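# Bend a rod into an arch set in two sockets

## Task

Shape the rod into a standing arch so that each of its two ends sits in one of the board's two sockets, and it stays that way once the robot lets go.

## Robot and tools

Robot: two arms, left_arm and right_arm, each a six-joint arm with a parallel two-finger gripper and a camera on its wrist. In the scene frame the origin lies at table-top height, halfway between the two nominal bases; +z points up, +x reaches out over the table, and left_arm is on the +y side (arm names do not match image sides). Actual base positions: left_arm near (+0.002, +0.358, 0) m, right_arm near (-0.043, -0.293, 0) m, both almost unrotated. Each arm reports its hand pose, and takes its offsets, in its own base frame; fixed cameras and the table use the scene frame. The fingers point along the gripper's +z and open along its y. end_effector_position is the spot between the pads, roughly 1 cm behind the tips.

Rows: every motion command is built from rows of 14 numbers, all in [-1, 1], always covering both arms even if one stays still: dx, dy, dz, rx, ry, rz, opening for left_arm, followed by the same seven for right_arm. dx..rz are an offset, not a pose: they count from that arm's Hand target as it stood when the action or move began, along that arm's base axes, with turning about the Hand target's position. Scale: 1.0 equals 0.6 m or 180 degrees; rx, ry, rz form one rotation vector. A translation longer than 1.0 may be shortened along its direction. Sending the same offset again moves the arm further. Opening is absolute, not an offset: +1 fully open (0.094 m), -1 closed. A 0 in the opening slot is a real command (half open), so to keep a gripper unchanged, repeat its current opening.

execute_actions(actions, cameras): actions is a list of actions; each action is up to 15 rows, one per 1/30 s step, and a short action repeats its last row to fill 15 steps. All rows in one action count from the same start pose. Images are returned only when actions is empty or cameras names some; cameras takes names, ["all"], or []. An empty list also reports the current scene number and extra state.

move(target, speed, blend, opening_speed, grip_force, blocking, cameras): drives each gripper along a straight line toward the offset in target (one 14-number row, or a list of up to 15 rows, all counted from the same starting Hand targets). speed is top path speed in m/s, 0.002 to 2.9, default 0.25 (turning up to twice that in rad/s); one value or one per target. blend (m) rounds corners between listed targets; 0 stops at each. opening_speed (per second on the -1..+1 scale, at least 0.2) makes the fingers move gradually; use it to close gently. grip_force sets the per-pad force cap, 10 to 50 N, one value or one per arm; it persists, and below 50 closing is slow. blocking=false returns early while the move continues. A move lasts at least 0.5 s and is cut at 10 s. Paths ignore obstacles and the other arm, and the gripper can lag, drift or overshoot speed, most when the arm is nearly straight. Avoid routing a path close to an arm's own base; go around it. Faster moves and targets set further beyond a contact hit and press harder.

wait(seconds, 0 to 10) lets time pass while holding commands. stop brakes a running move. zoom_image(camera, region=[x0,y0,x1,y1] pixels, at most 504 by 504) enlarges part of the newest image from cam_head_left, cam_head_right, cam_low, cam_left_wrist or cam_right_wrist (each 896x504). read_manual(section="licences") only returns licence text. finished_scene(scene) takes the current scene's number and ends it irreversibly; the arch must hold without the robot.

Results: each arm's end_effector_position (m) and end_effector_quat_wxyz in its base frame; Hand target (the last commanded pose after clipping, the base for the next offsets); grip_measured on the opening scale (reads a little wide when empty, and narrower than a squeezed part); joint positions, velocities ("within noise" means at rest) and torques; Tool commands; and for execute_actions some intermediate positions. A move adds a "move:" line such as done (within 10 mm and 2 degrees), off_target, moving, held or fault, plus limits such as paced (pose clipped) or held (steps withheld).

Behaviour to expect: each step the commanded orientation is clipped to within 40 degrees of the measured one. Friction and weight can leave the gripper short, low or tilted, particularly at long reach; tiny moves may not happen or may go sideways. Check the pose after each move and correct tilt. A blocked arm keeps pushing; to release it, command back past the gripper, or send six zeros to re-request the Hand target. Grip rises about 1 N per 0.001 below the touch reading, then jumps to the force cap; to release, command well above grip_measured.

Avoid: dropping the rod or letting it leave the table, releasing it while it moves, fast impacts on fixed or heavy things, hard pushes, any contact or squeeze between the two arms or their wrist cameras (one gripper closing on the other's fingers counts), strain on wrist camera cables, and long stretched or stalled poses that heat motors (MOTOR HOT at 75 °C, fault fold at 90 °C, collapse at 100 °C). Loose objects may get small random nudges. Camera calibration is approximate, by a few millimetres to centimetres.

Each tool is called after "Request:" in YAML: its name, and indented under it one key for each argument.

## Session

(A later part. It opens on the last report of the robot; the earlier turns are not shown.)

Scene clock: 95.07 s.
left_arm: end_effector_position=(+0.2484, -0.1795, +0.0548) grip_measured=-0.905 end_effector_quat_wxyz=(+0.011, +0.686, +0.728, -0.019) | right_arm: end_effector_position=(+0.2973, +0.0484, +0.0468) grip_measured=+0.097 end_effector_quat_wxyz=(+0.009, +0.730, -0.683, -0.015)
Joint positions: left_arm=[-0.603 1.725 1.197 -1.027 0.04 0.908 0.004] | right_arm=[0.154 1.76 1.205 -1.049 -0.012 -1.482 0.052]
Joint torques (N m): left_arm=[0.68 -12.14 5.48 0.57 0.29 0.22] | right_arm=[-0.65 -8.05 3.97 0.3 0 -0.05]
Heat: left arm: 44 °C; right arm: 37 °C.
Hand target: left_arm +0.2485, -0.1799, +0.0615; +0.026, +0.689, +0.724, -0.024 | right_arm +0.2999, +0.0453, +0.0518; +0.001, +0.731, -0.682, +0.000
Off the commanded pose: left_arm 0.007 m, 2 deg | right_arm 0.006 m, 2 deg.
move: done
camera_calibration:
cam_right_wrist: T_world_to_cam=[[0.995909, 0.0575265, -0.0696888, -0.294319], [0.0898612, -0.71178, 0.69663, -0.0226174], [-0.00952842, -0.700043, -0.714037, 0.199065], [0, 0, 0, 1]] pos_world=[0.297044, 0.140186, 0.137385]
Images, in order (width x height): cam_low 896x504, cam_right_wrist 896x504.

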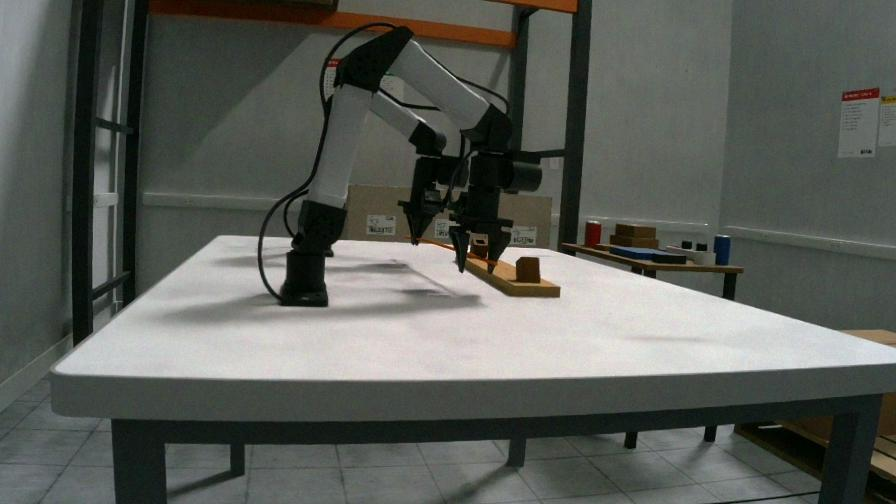

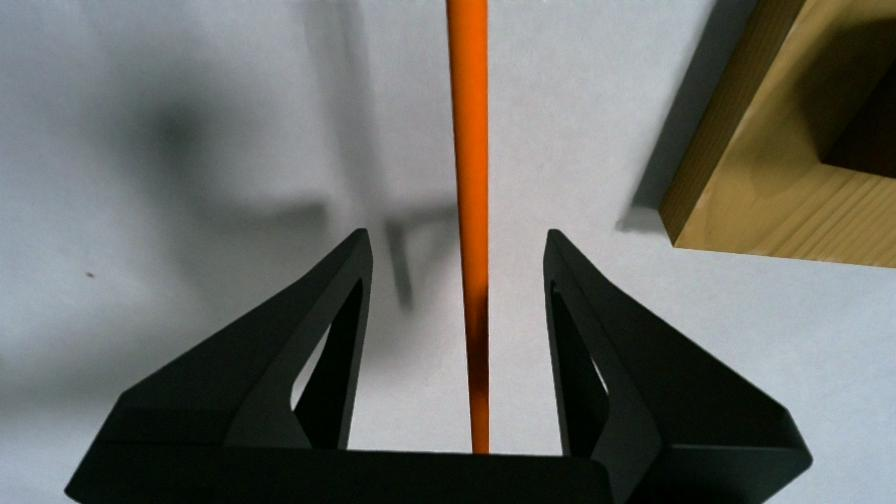

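Request:
move:
  target: [0,0,0,0,0,0,-1, 0,0,0.0,0,0,0,-1]
  opening_speed: 0.7
  cameras: ["all"]

Request:
zoom_image:
  camera: "cam_low"
  region: [370, 190, 510, 310]

Request:
zoom_image:
  camera: "cam_head_left"
  region: [140, 170, 500, 330]

Scene clock: 99.73 s.
left_arm: end_effector_position=(+0.2484, -0.1795, +0.0548) grip_measured=-0.905 end_effector_quat_wxyz=(+0.011, +0.686, +0.727, -0.019) | right_arm: end_effector_position=(+0.2976, +0.0484, +0.0468) grip_measured=-0.919 end_effector_quat_wxyz=(+0.009, +0.730, -0.683, -0.015)
Joint positions: left_arm=[-0.603 1.725 1.197 -1.027 0.04 0.909 0.004] | right_arm=[0.154 1.76 1.205 -1.048 -0.012 -1.483 0.004]
Joint torques (N m): left_arm=[0.69 -12.16 5.48 0.56 0.29 0.22] | right_arm=[-0.62 -8.05 3.96 0.31 0 -0.04]
Heat: left arm: 44 °C; right arm: 38 °C.
Hand target: left_arm +0.2485, -0.1799, +0.0615; +0.026, +0.689, +0.724, -0.024 | right_arm +0.2999, +0.0453, +0.0518; +0.001, +0.731, -0.682, +0.000
Off the commanded pose: left_arm 0.007 m, 2 deg | right_arm 0.006 m, 2 deg.
move: done
camera_calibration:
cam_left_wrist: T_world_to_cam=[[-0.999881, -0.000526758, -0.0153858, 0.252568], [-0.0107923, 0.736697, 0.676137, 0.101836], [0.0109785, 0.676223, -0.736615, 0.290144], [0, 0, 0, 1]] pos_world=[0.250452, -0.271091, 0.148755]
cam_right_wrist: T_world_to_cam=[[0.995973, 0.0578466, -0.0684994, -0.294754], [0.0892599, -0.711591, 0.696901, -0.0224507], [-0.00843022, -0.700208, -0.713889, 0.198671], [0, 0, 0, 1]] pos_world=[0.297246, 0.140186, 0.137284]

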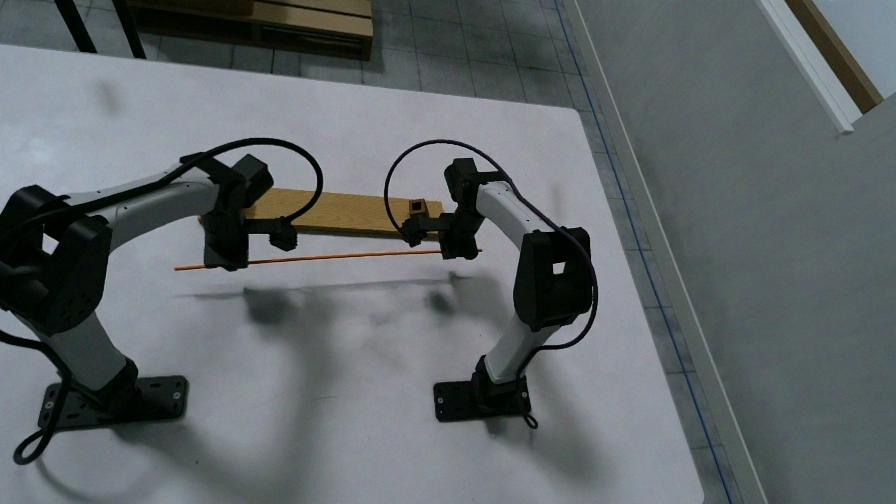

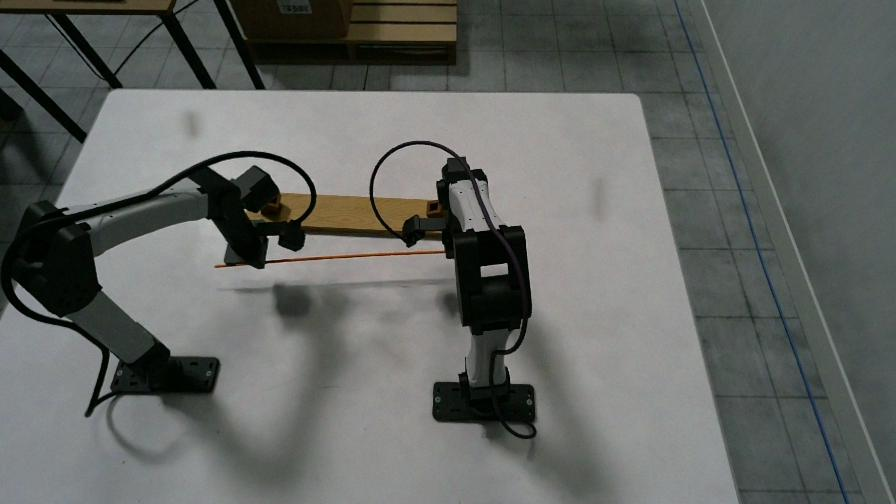

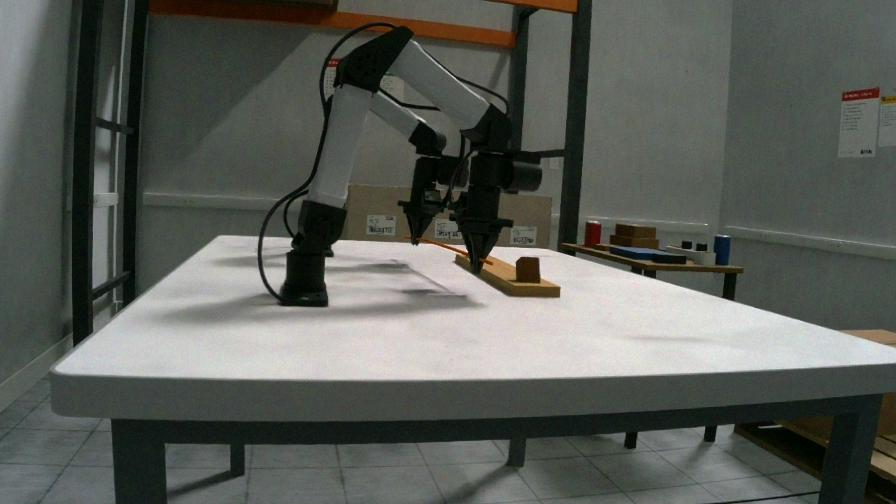

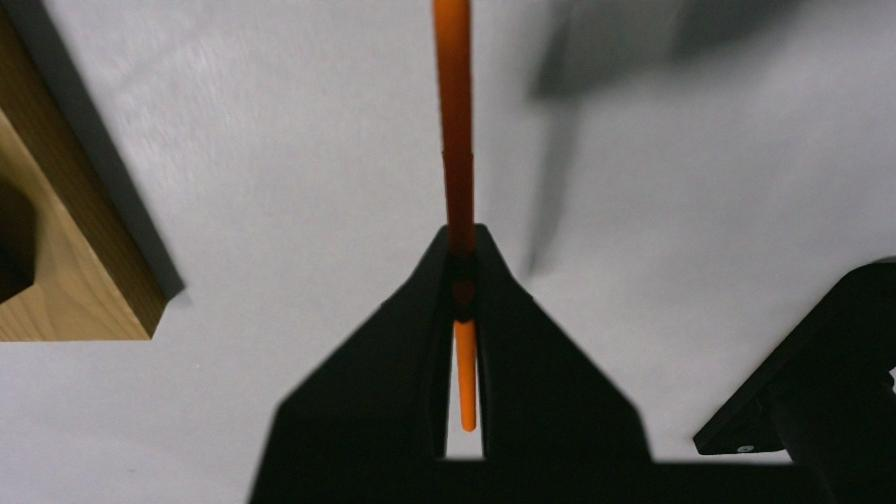

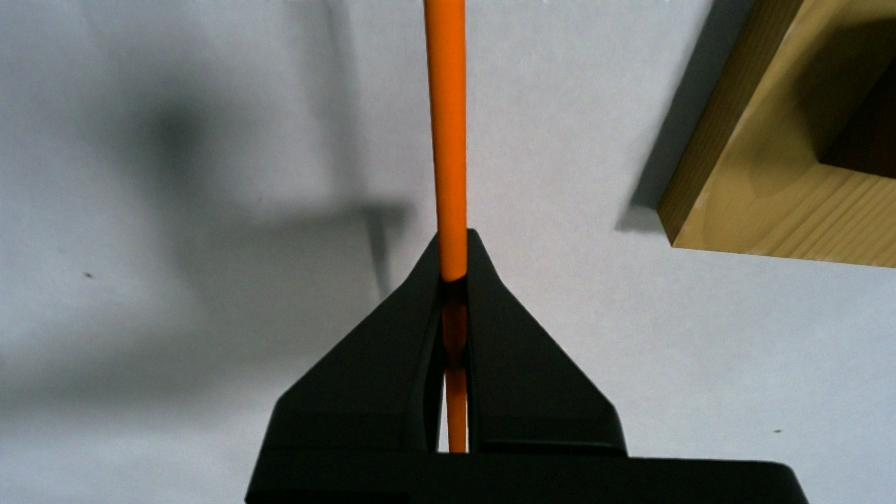

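Scaled by 3.600 from the camera's 896x504 image, which has a finer 1280x720 frame.

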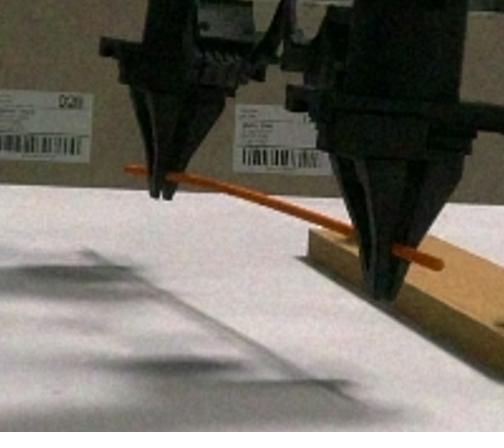

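Scaled by 1.400 from the camera's 896x504 image, which has a finer 1280x720 frame.

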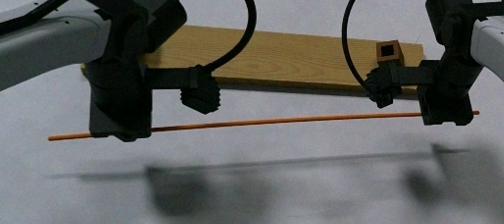

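Request:
move:
  target: [0.045,0,0.1,0,0,-0.0389,-1, -0.045,0,0.1,0,0,-0.0389,-1]
  speed: 0.1

Scene clock: 110.93 s.
left_arm: end_effector_position=(+0.2773, -0.1799, +0.1181) grip_measured=-0.905 end_effector_quat_wxyz=(+0.031, +0.728, +0.684, -0.015) | right_arm: end_effector_position=(+0.2713, +0.0452, +0.1014) grip_measured=-0.919 end_effector_quat_wxyz=(+0.008, +0.689, -0.725, -0.010)
Joint positions: left_arm=[-0.552 1.744 1.473 -1.248 0.045 1.08 0.004] | right_arm=[0.16 1.61 1.259 -1.244 -0.007 -1.359 0.004]
Joint torques (N m): left_arm=[0.55 -8.64 8.59 0.17 0.31 0.2] | right_arm=[0.02 -6.54 6.63 -0.01 -0.05 0.06]
Heat: left arm: 45 °C; right arm: 38 °C.
Hand target: left_arm +0.2756, -0.1798, +0.1215; +0.024, +0.732, +0.681, -0.025 | right_arm +0.2729, +0.0453, +0.1118; +0.001, +0.688, -0.726, +0.000
Off the commanded pose: left_arm 0.004 m, 2 deg | right_arm 0.010 m, 1 deg.
move: done

Request:
move:
  target:
    - [-0.0023,-0.0333,0.04,-0.1606,0.0113,0,-1, 0.0018,0.0333,0.0455,0.183,-0.0099,0,-1]
    - [-0.0064,-0.0917,0.08,-0.2826,0.0198,0,-1, 0.005,0.0917,0.09,0.3051,-0.0165,0,-1]
  blend: [0.005,0]
  speed: 0.1
  cameras: ["all"]

Scene clock: 121.17 s.
left_arm: end_effector_position=(+0.2732, -0.2233, +0.1512) grip_measured=-0.905 end_effector_quat_wxyz=(+0.280, +0.654, +0.628, -0.316) | right_arm: end_effector_position=(+0.2810, +0.0835, +0.1590) grip_measured=-0.920 end_effector_quat_wxyz=(-0.312, +0.626, -0.661, -0.272)
Joint positions: left_arm=[-0.309 1.61 1.2 -0.899 0.842 1.185 0.004] | right_arm=[-0.173 1.604 1.244 -1.3 -0.85 -1.73 0.004]
Joint torques (N m): left_arm=[-0.68 -11.06 6.24 1.45 1.29 -0.06] | right_arm=[0.88 -3.7 3.86 -0.23 -1.42 -0.12]
Heat: left arm: 44 °C; right arm: 38 °C.
Hand target: left_arm +0.2717, -0.2348, +0.1696; +0.316, +0.649, +0.604, -0.337 | right_arm +0.2760, +0.1003, +0.1659; -0.335, +0.611, -0.644, -0.318
Off the commanded pose: left_arm 0.022 m, 6 deg | right_arm 0.019 m, 6 deg.
move: off_target (left_arm, right_arm)
camera_calibration:
cam_left_wrist: T_world_to_cam=[[-0.996864, 0.0733001, -0.0298306, 0.296671], [0.075648, 0.993316, -0.0871802, 0.218233], [0.0232409, -0.0891634, -0.995746, 0.255378], [0, 0, 0, 1]] pos_world=[0.273296, -0.21575, 0.282167]
cam_right_wrist: T_world_to_cam=[[0.998867, -0.0475735, 0.000747567, -0.275535], [-0.0473997, -0.996336, -0.0711821, 0.110256], [0.00413121, 0.0710661, -0.997463, 0.280448], [0, 0, 0, 1]] pos_world=[0.279291, 0.0768138, 0.287791]

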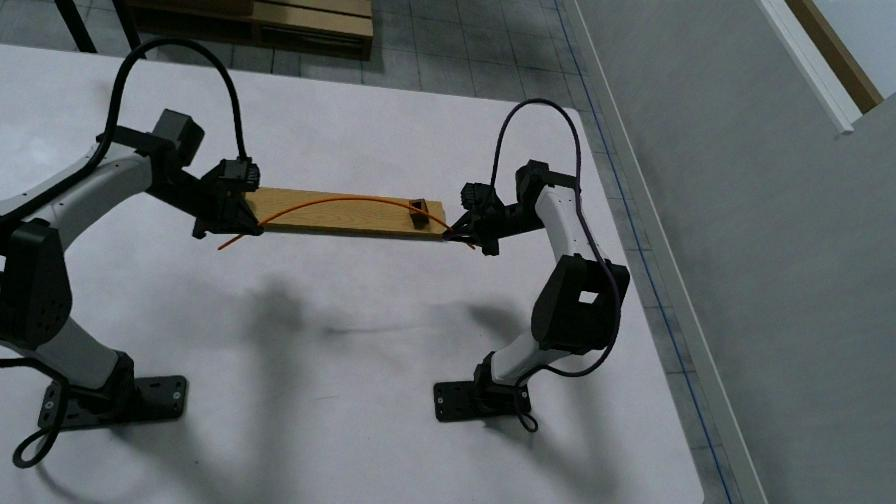

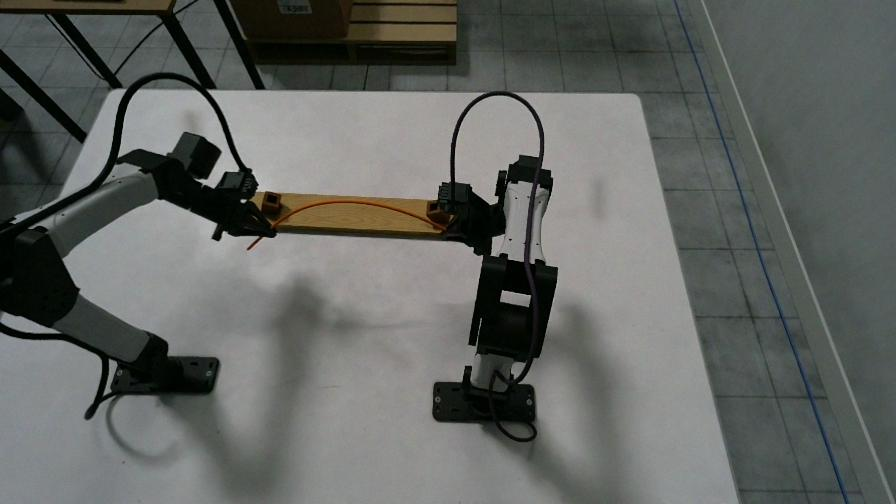

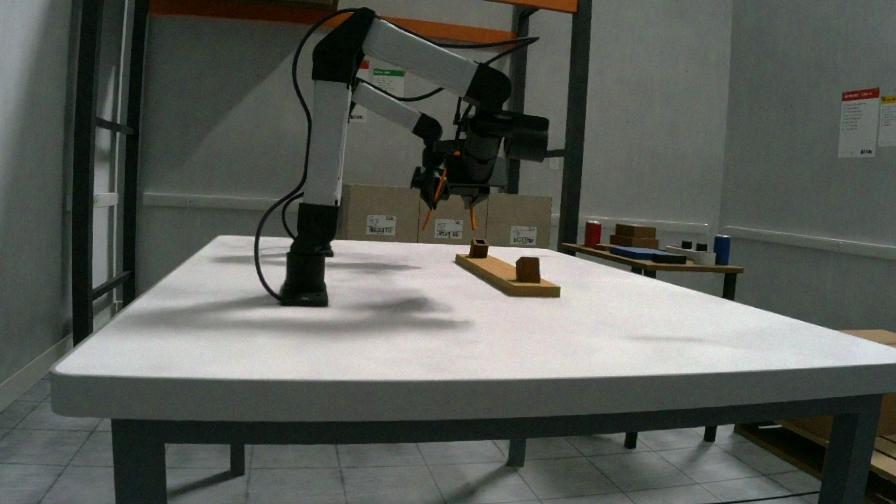

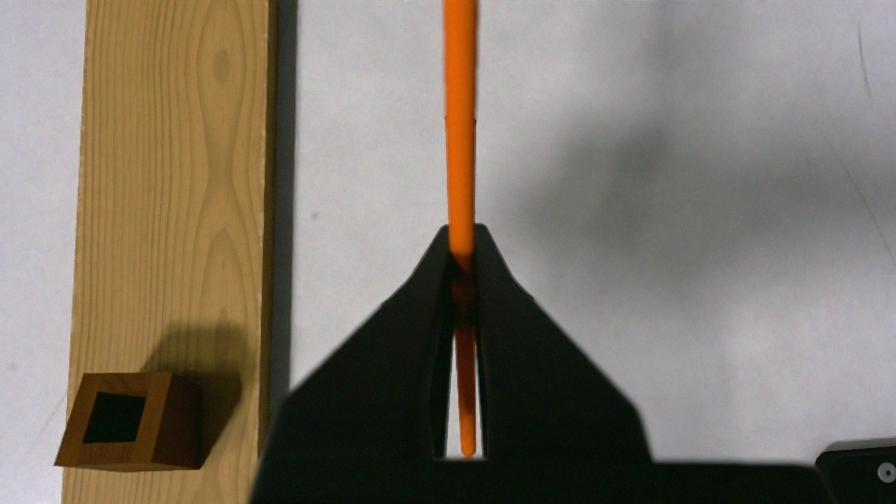

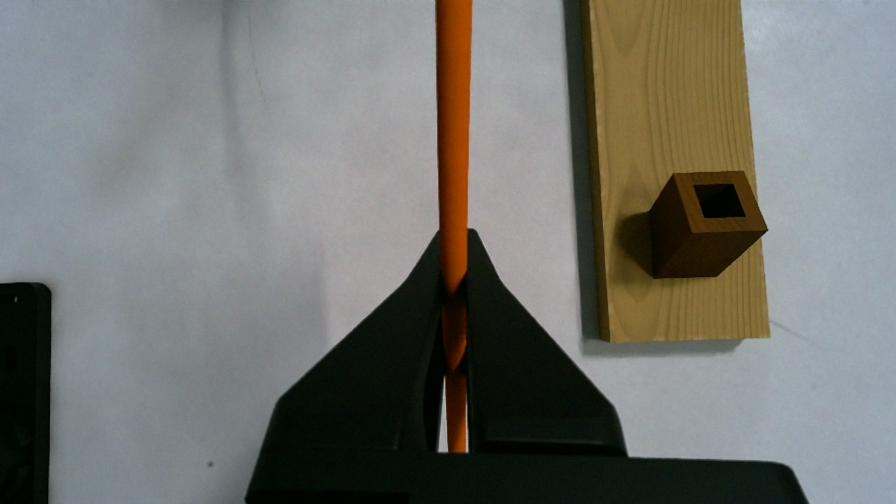

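Request:
move:
  target:
    - [0.0008,0.0117,0.057,-0.0942,0.0066,0,-1, 0.0078,0.1467,0.03,0.0943,-0.0051,0,-1]
    - [0.23,-0.004,0.06,-0.0942,0.0066,0,-1, 0.22,0.135,0.04,0.0943,-0.0051,0,-1]
  blend: [0.01,0]
  speed: 0.09
  cameras: ["all"]

Request:
zoom_image:
  camera: "cam_head_left"
  region: [190, 120, 290, 220]

Request:
zoom_image:
  camera: "cam_head_left"
  region: [370, 150, 470, 250]

Request:
zoom_image:
  camera: "cam_head_right"
  region: [220, 140, 320, 240]

Request:
zoom_image:
  camera: "cam_head_right"
  region: [380, 150, 480, 250]

Request:
zoom_image:
  camera: "cam_low"
  region: [400, 120, 600, 300]

Scene clock: 131.33 s.
left_arm: end_effector_position=(+0.4167, -0.2224, +0.1943) grip_measured=-0.905 end_effector_quat_wxyz=(+0.397, +0.588, +0.580, -0.399) | right_arm: end_effector_position=(+0.4095, +0.1631, +0.1805) grip_measured=-0.920 end_effector_quat_wxyz=(+0.416, -0.545, +0.620, +0.381)
Joint positions: left_arm=[-0.143 2.073 1.765 -0.936 1.175 1.223 0.004] | right_arm=[0.005 1.972 1.565 -0.885 -1.183 -1.249 0.004]
Joint torques (N m): left_arm=[-2.35 -12.07 9.24 0.79 1.26 0.2] | right_arm=[2.43 -6.38 7.5 0.66 -1.12 -0.14]
Heat: left arm: 43 °C; right arm: 38 °C.
Hand target: left_arm +0.4098, -0.2372, +0.2055; +0.402, +0.592, +0.551, -0.429 | right_arm +0.4079, +0.1814, +0.1898; +0.426, -0.557, +0.587, +0.404
Off the commanded pose: left_arm 0.020 m, 5 deg | right_arm 0.021 m, 5 deg.
move: off_target (left_arm, right_arm)
camera_calibration:
cam_left_wrist: T_world_to_cam=[[-0.997586, 0.00934179, -0.0688078, 0.43454], [0.0361868, 0.915658, -0.400326, 0.270255], [0.0592646, -0.40185, -0.913786, 0.194618], [0, 0, 0, 1]] pos_world=[0.412178, -0.173313, 0.315929]
cam_right_wrist: T_world_to_cam=[[0.99557, -0.0849345, -0.0403345, -0.385294], [-0.093999, -0.909192, -0.405629, 0.262343], [-0.00221991, 0.407623, -0.913147, 0.228151], [0, 0, 0, 1]] pos_world=[0.408753, 0.112795, 0.299209]

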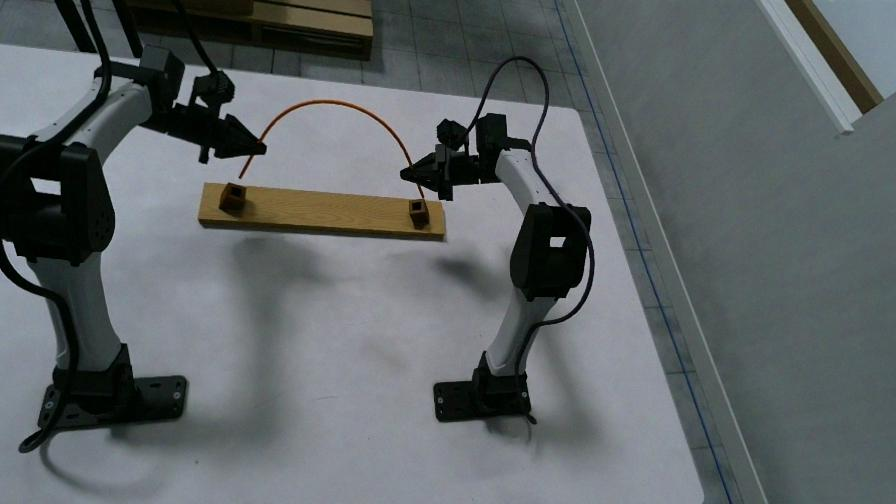

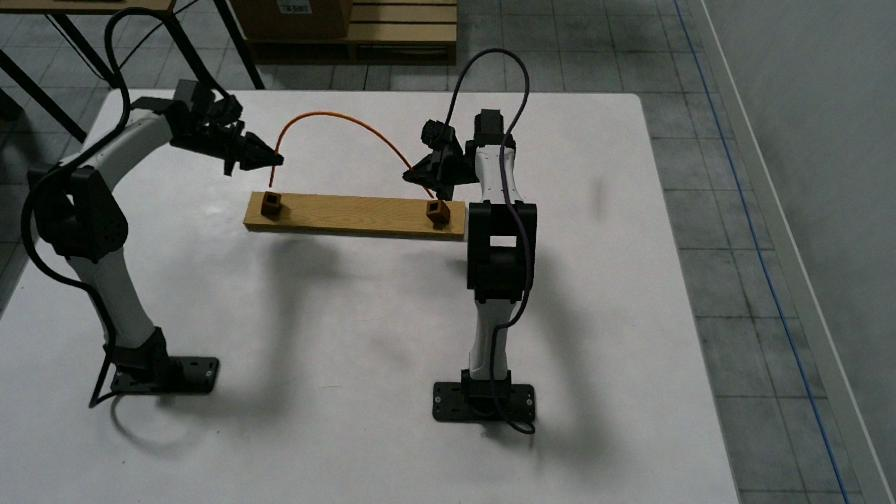

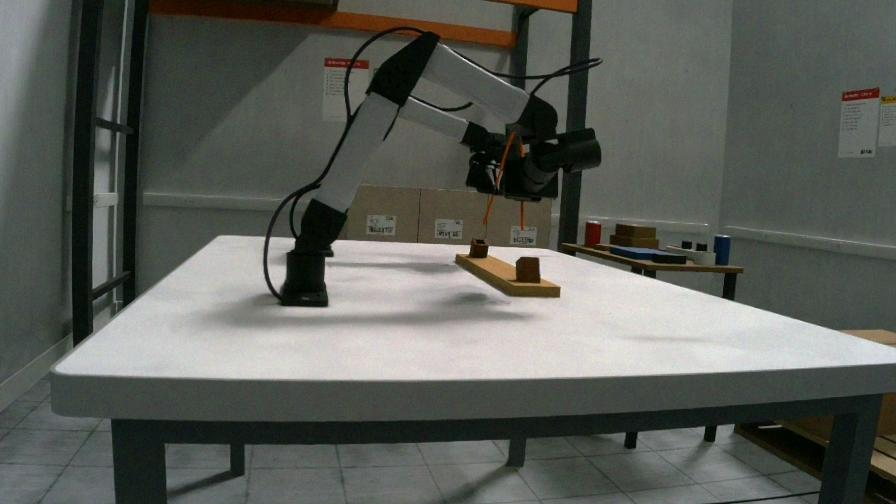

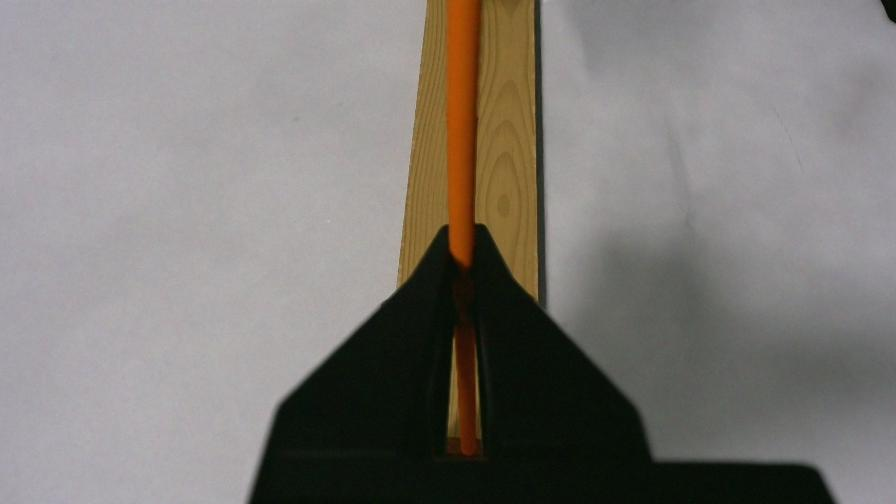

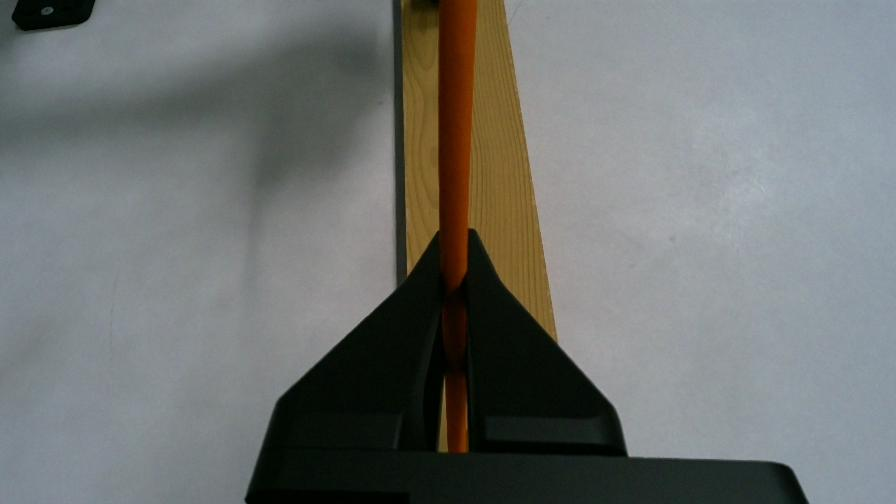

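Scaled by 5.040 from the camera's 896x504 image, which has a finer 1280x720 frame.

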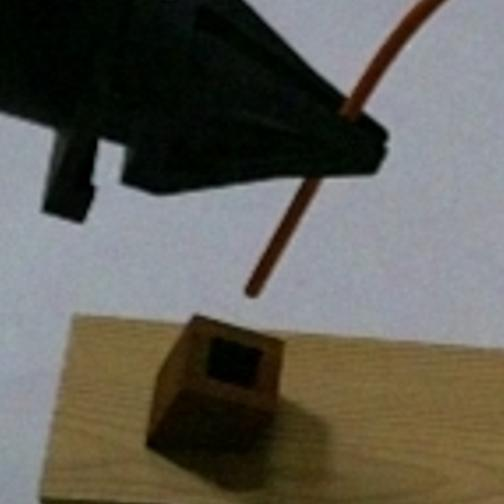

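Scaled by 5.040 from the camera's 896x504 image, which has a finer 1280x720 frame.

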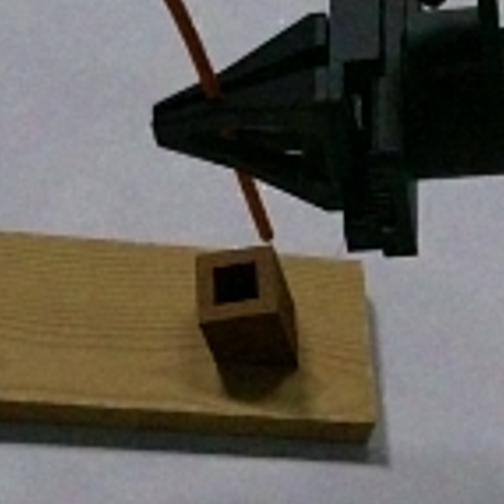

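Scaled by 5.040 from the camera's 896x504 image, which has a finer 1280x720 frame.

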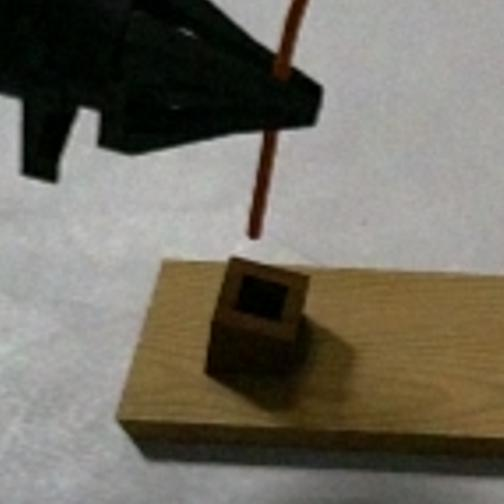

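Scaled by 5.040 from the camera's 896x504 image, which has a finer 1280x720 frame.

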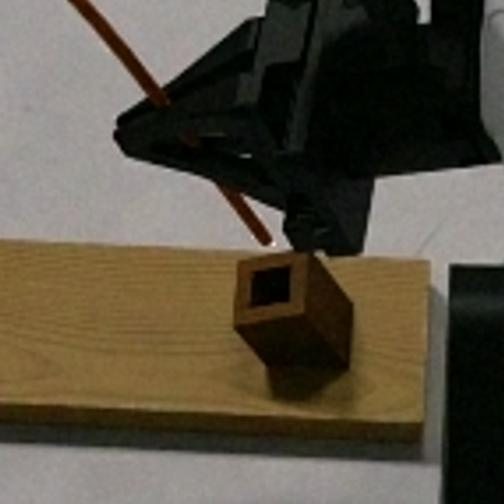

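Scaled by 2.520 from the camera's 896x504 image, which has a finer 1280x720 frame.

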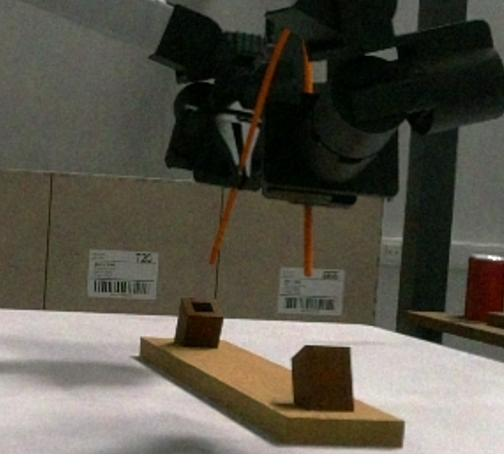

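Request:
move:
  target: [-0.0067,0.0083,-0.0533,0,0,0,-1, 0.0217,0.01,-0.0733,0,0,0,-1]
  speed: 0.06
  cameras: ["cam_head_left","cam_head_right","cam_low"]

Request:
zoom_image:
  camera: "cam_head_left"
  region: [190, 120, 290, 220]

Request:
zoom_image:
  camera: "cam_head_left"
  region: [370, 150, 470, 250]

Request:
zoom_image:
  camera: "cam_head_right"
  region: [220, 140, 320, 240]

Request:
zoom_image:
  camera: "cam_head_right"
  region: [380, 150, 480, 250]

Request:
zoom_image:
  camera: "cam_low"
  region: [400, 120, 600, 300]

Scene clock: 138.93 s.
left_arm: end_effector_position=(+0.4112, -0.2182, +0.1694) grip_measured=-0.905 end_effector_quat_wxyz=(+0.388, +0.590, +0.582, -0.404) | right_arm: end_effector_position=(+0.4295, +0.1632, +0.1466) grip_measured=-0.920 end_effector_quat_wxyz=(+0.424, -0.550, +0.614, +0.374)
Joint positions: left_arm=[-0.136 2.09 1.702 -0.922 1.175 1.275 0.004] | right_arm=[0.005 2.063 1.557 -0.759 -1.184 -1.249 0.004]
Joint torques (N m): left_arm=[-2.18 -12.31 6.16 1.17 1.29 0.22] | right_arm=[3.44 -7.19 4.4 0.91 -1.08 -0.02]
Heat: left arm: 45 °C; right arm: 37 °C.
Hand target: left_arm +0.4057, -0.2323, +0.1735; +0.402, +0.592, +0.551, -0.429 | right_arm +0.4209, +0.1874, +0.1458; +0.426, -0.557, +0.587, +0.404
Off the commanded pose: left_arm 0.016 m, 5 deg | right_arm 0.026 m, 5 deg.
move: off_target (left_arm, right_arm)
Images, in order (width x height): cam_head_left 896x504, cam_head_right 896x504, cam_low 896x504.

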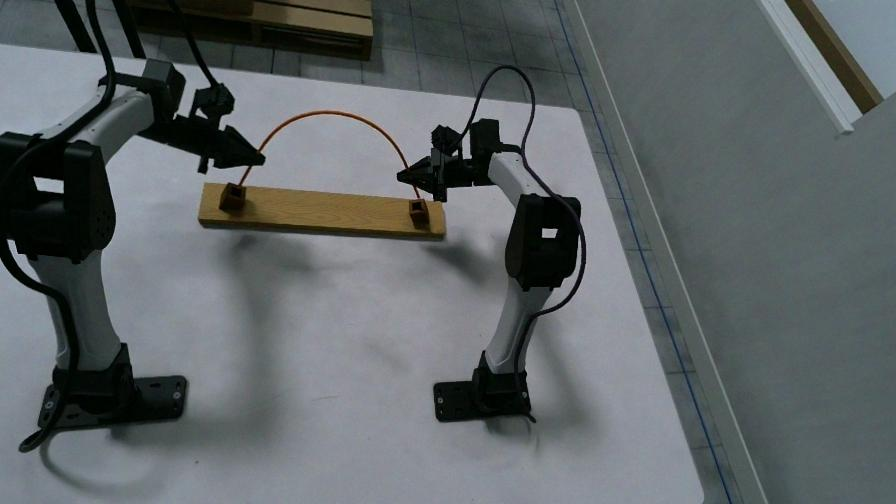

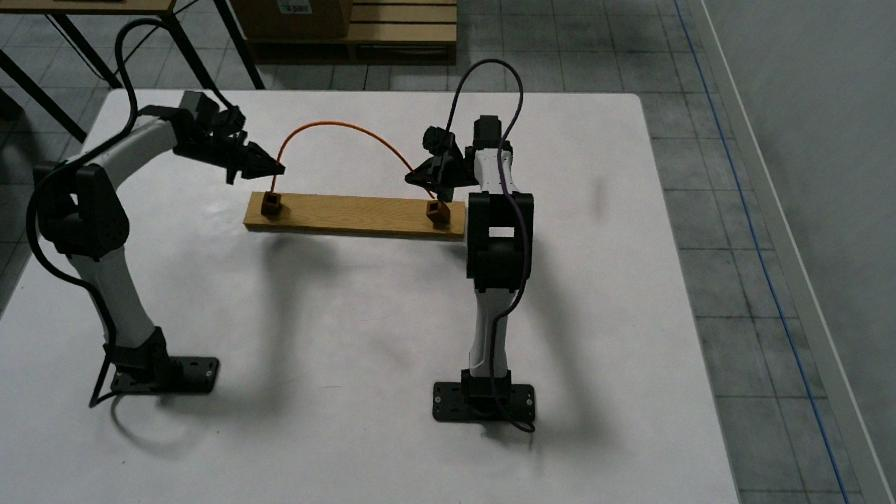

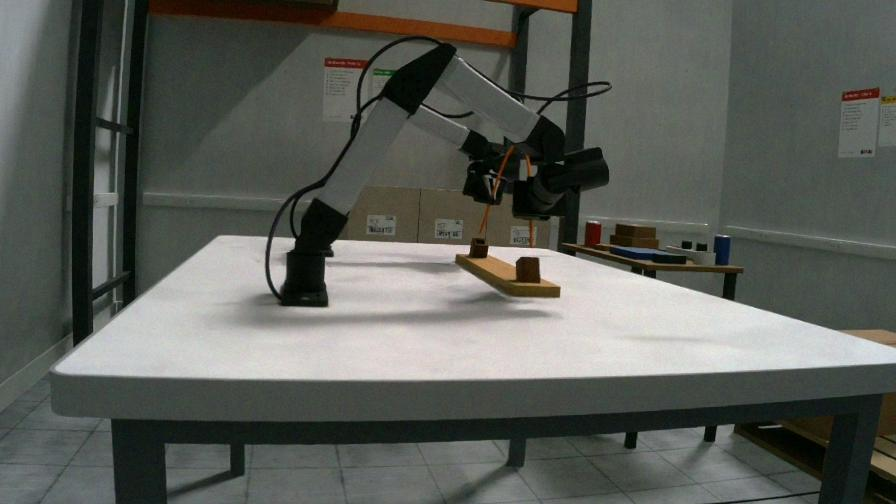

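Scaled by 5.040 from the camera's 896x504 image, which has a finer 1280x720 frame.

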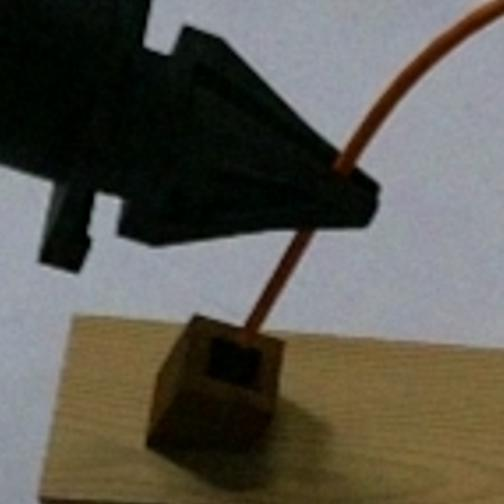

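Scaled by 5.040 from the camera's 896x504 image, which has a finer 1280x720 frame.

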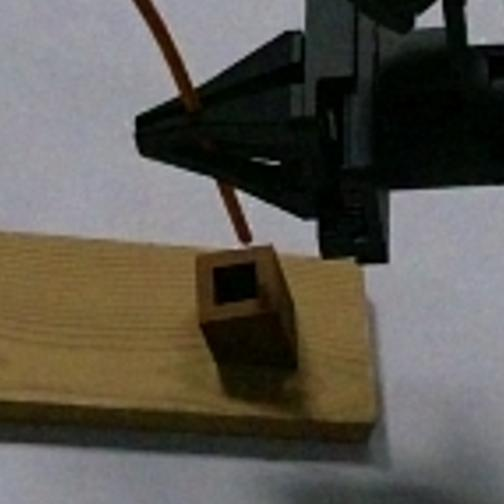

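Scaled by 5.040 from the camera's 896x504 image, which has a finer 1280x720 frame.

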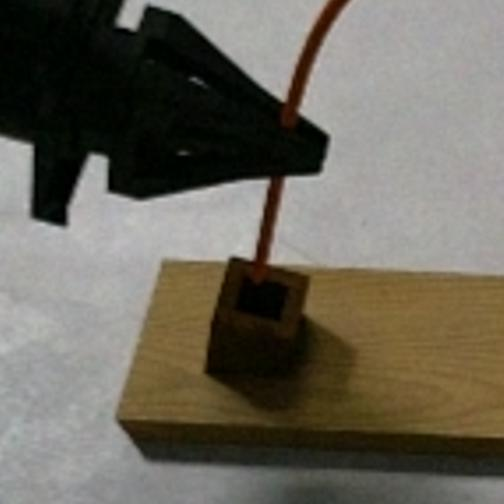

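Scaled by 5.040 from the camera's 896x504 image, which has a finer 1280x720 frame.

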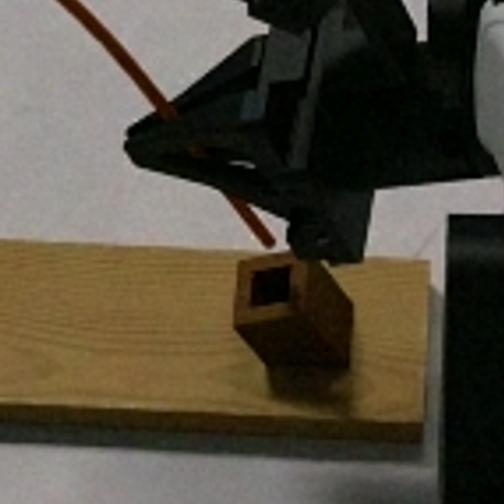

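Scaled by 2.520 from the camera's 896x504 image, which has a finer 1280x720 frame.

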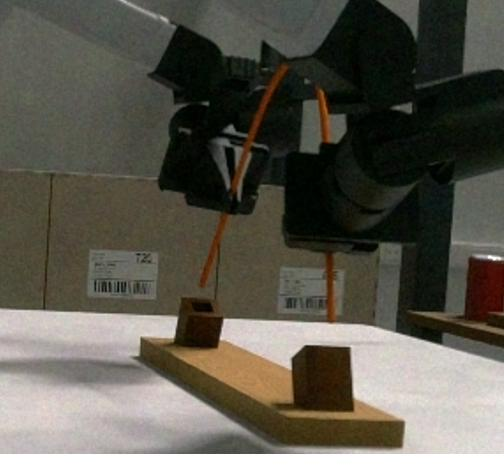

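Request:
move:
  target: [0.004,0.003,-0.015,0,0,0,-1, -0.025,0.003,0.006,0,0,0,-1]
  speed: 0.05
  cameras: ["cam_head_left","cam_head_right","cam_low"]

Request:
zoom_image:
  camera: "cam_head_left"
  region: [190, 120, 290, 220]

Request:
zoom_image:
  camera: "cam_head_left"
  region: [370, 150, 470, 250]

Request:
zoom_image:
  camera: "cam_head_right"
  region: [220, 140, 320, 240]

Request:
zoom_image:
  camera: "cam_head_right"
  region: [380, 150, 480, 250]

Scene clock: 144.13 s.
left_arm: end_effector_position=(+0.4141, -0.2164, +0.1608) grip_measured=-0.905 end_effector_quat_wxyz=(+0.388, +0.591, +0.581, -0.403) | right_arm: end_effector_position=(+0.4163, +0.1646, +0.1261) grip_measured=-0.920 end_effector_quat_wxyz=(+0.406, -0.539, +0.626, +0.391)
Joint positions: left_arm=[-0.131 2.108 1.697 -0.908 1.175 1.289 0.004] | right_arm=[0.008 2.063 1.479 -0.73 -1.185 -1.24 0.004]
Joint torques (N m): left_arm=[-2.14 -12.38 6.01 1.13 1.3 0.24] | right_arm=[3.63 -11.67 4.26 0.9 -1.08 0]
Heat: left arm: 46 °C; right arm: 38 °C.
Hand target: left_arm +0.4081, -0.2304, +0.1645; +0.402, +0.592, +0.551, -0.429 | right_arm +0.4059, +0.1891, +0.1494; +0.426, -0.557, +0.587, +0.404
Off the commanded pose: left_arm 0.016 m, 5 deg | right_arm 0.035 m, 6 deg.
move: off_target (left_arm, right_arm)
Images, in order (width x height): cam_head_left 896x504, cam_head_right 896x504, cam_low 896x504.

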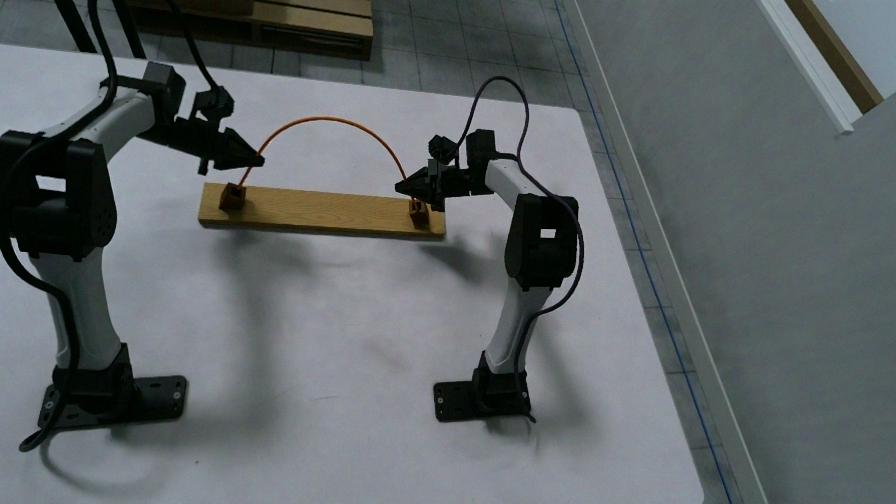

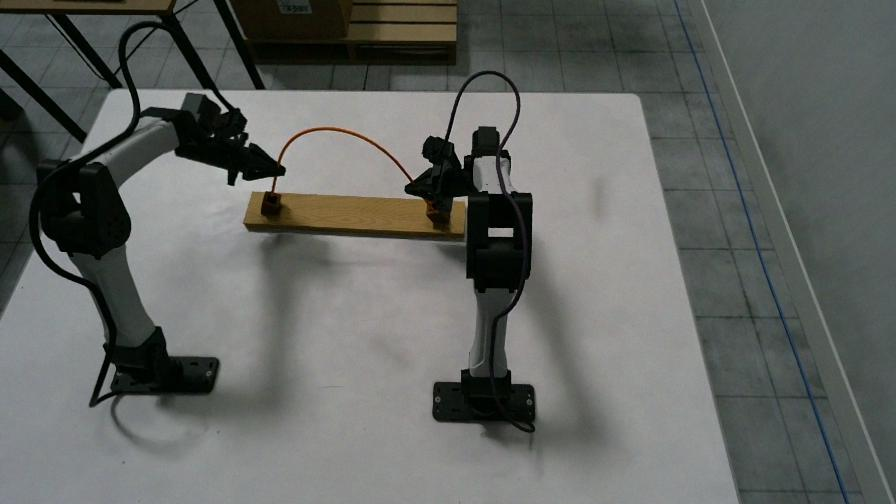

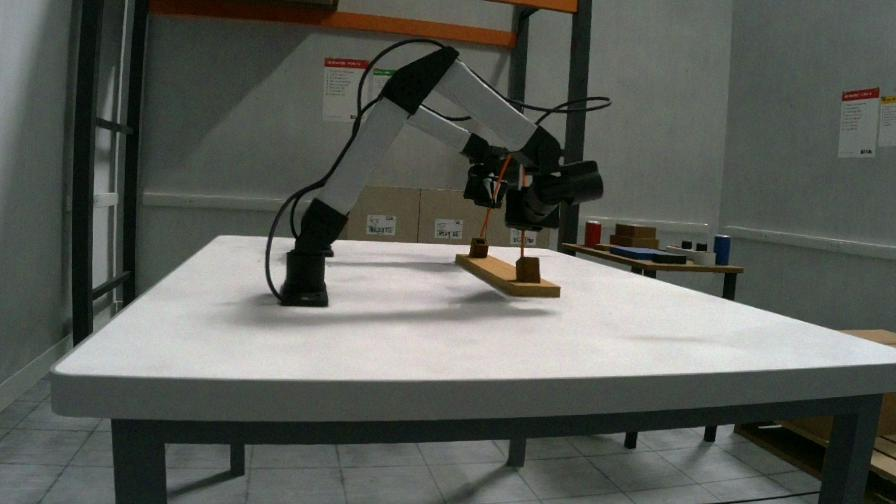

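Scaled by 5.040 from the camera's 896x504 image, which has a finer 1280x720 frame.

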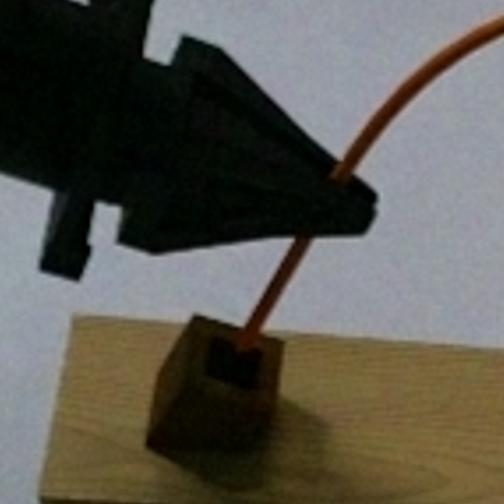

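Scaled by 5.040 from the camera's 896x504 image, which has a finer 1280x720 frame.

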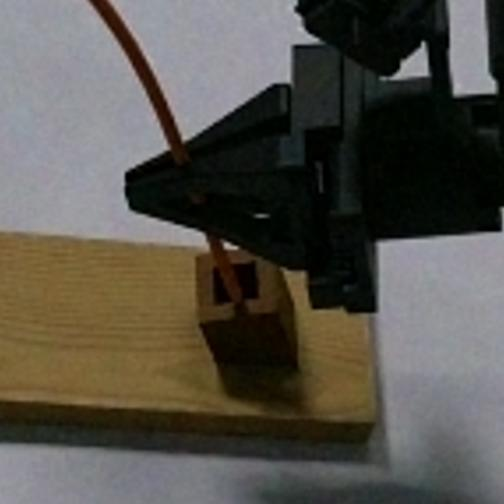

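Scaled by 5.040 from the camera's 896x504 image, which has a finer 1280x720 frame.

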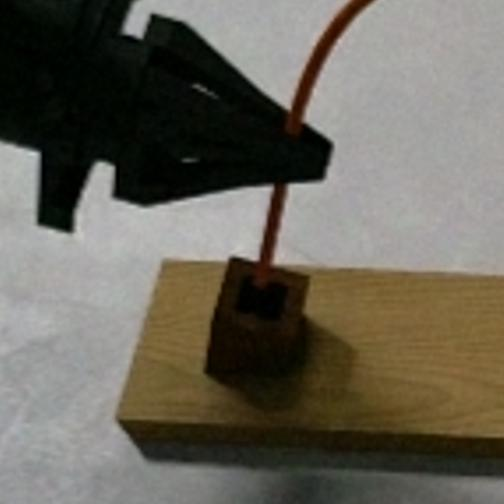

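Scaled by 5.040 from the camera's 896x504 image, which has a finer 1280x720 frame.

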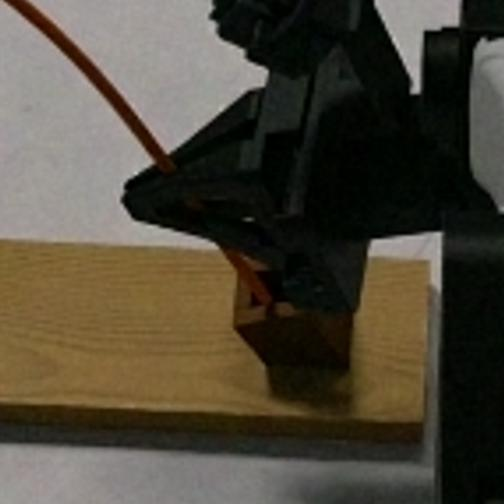

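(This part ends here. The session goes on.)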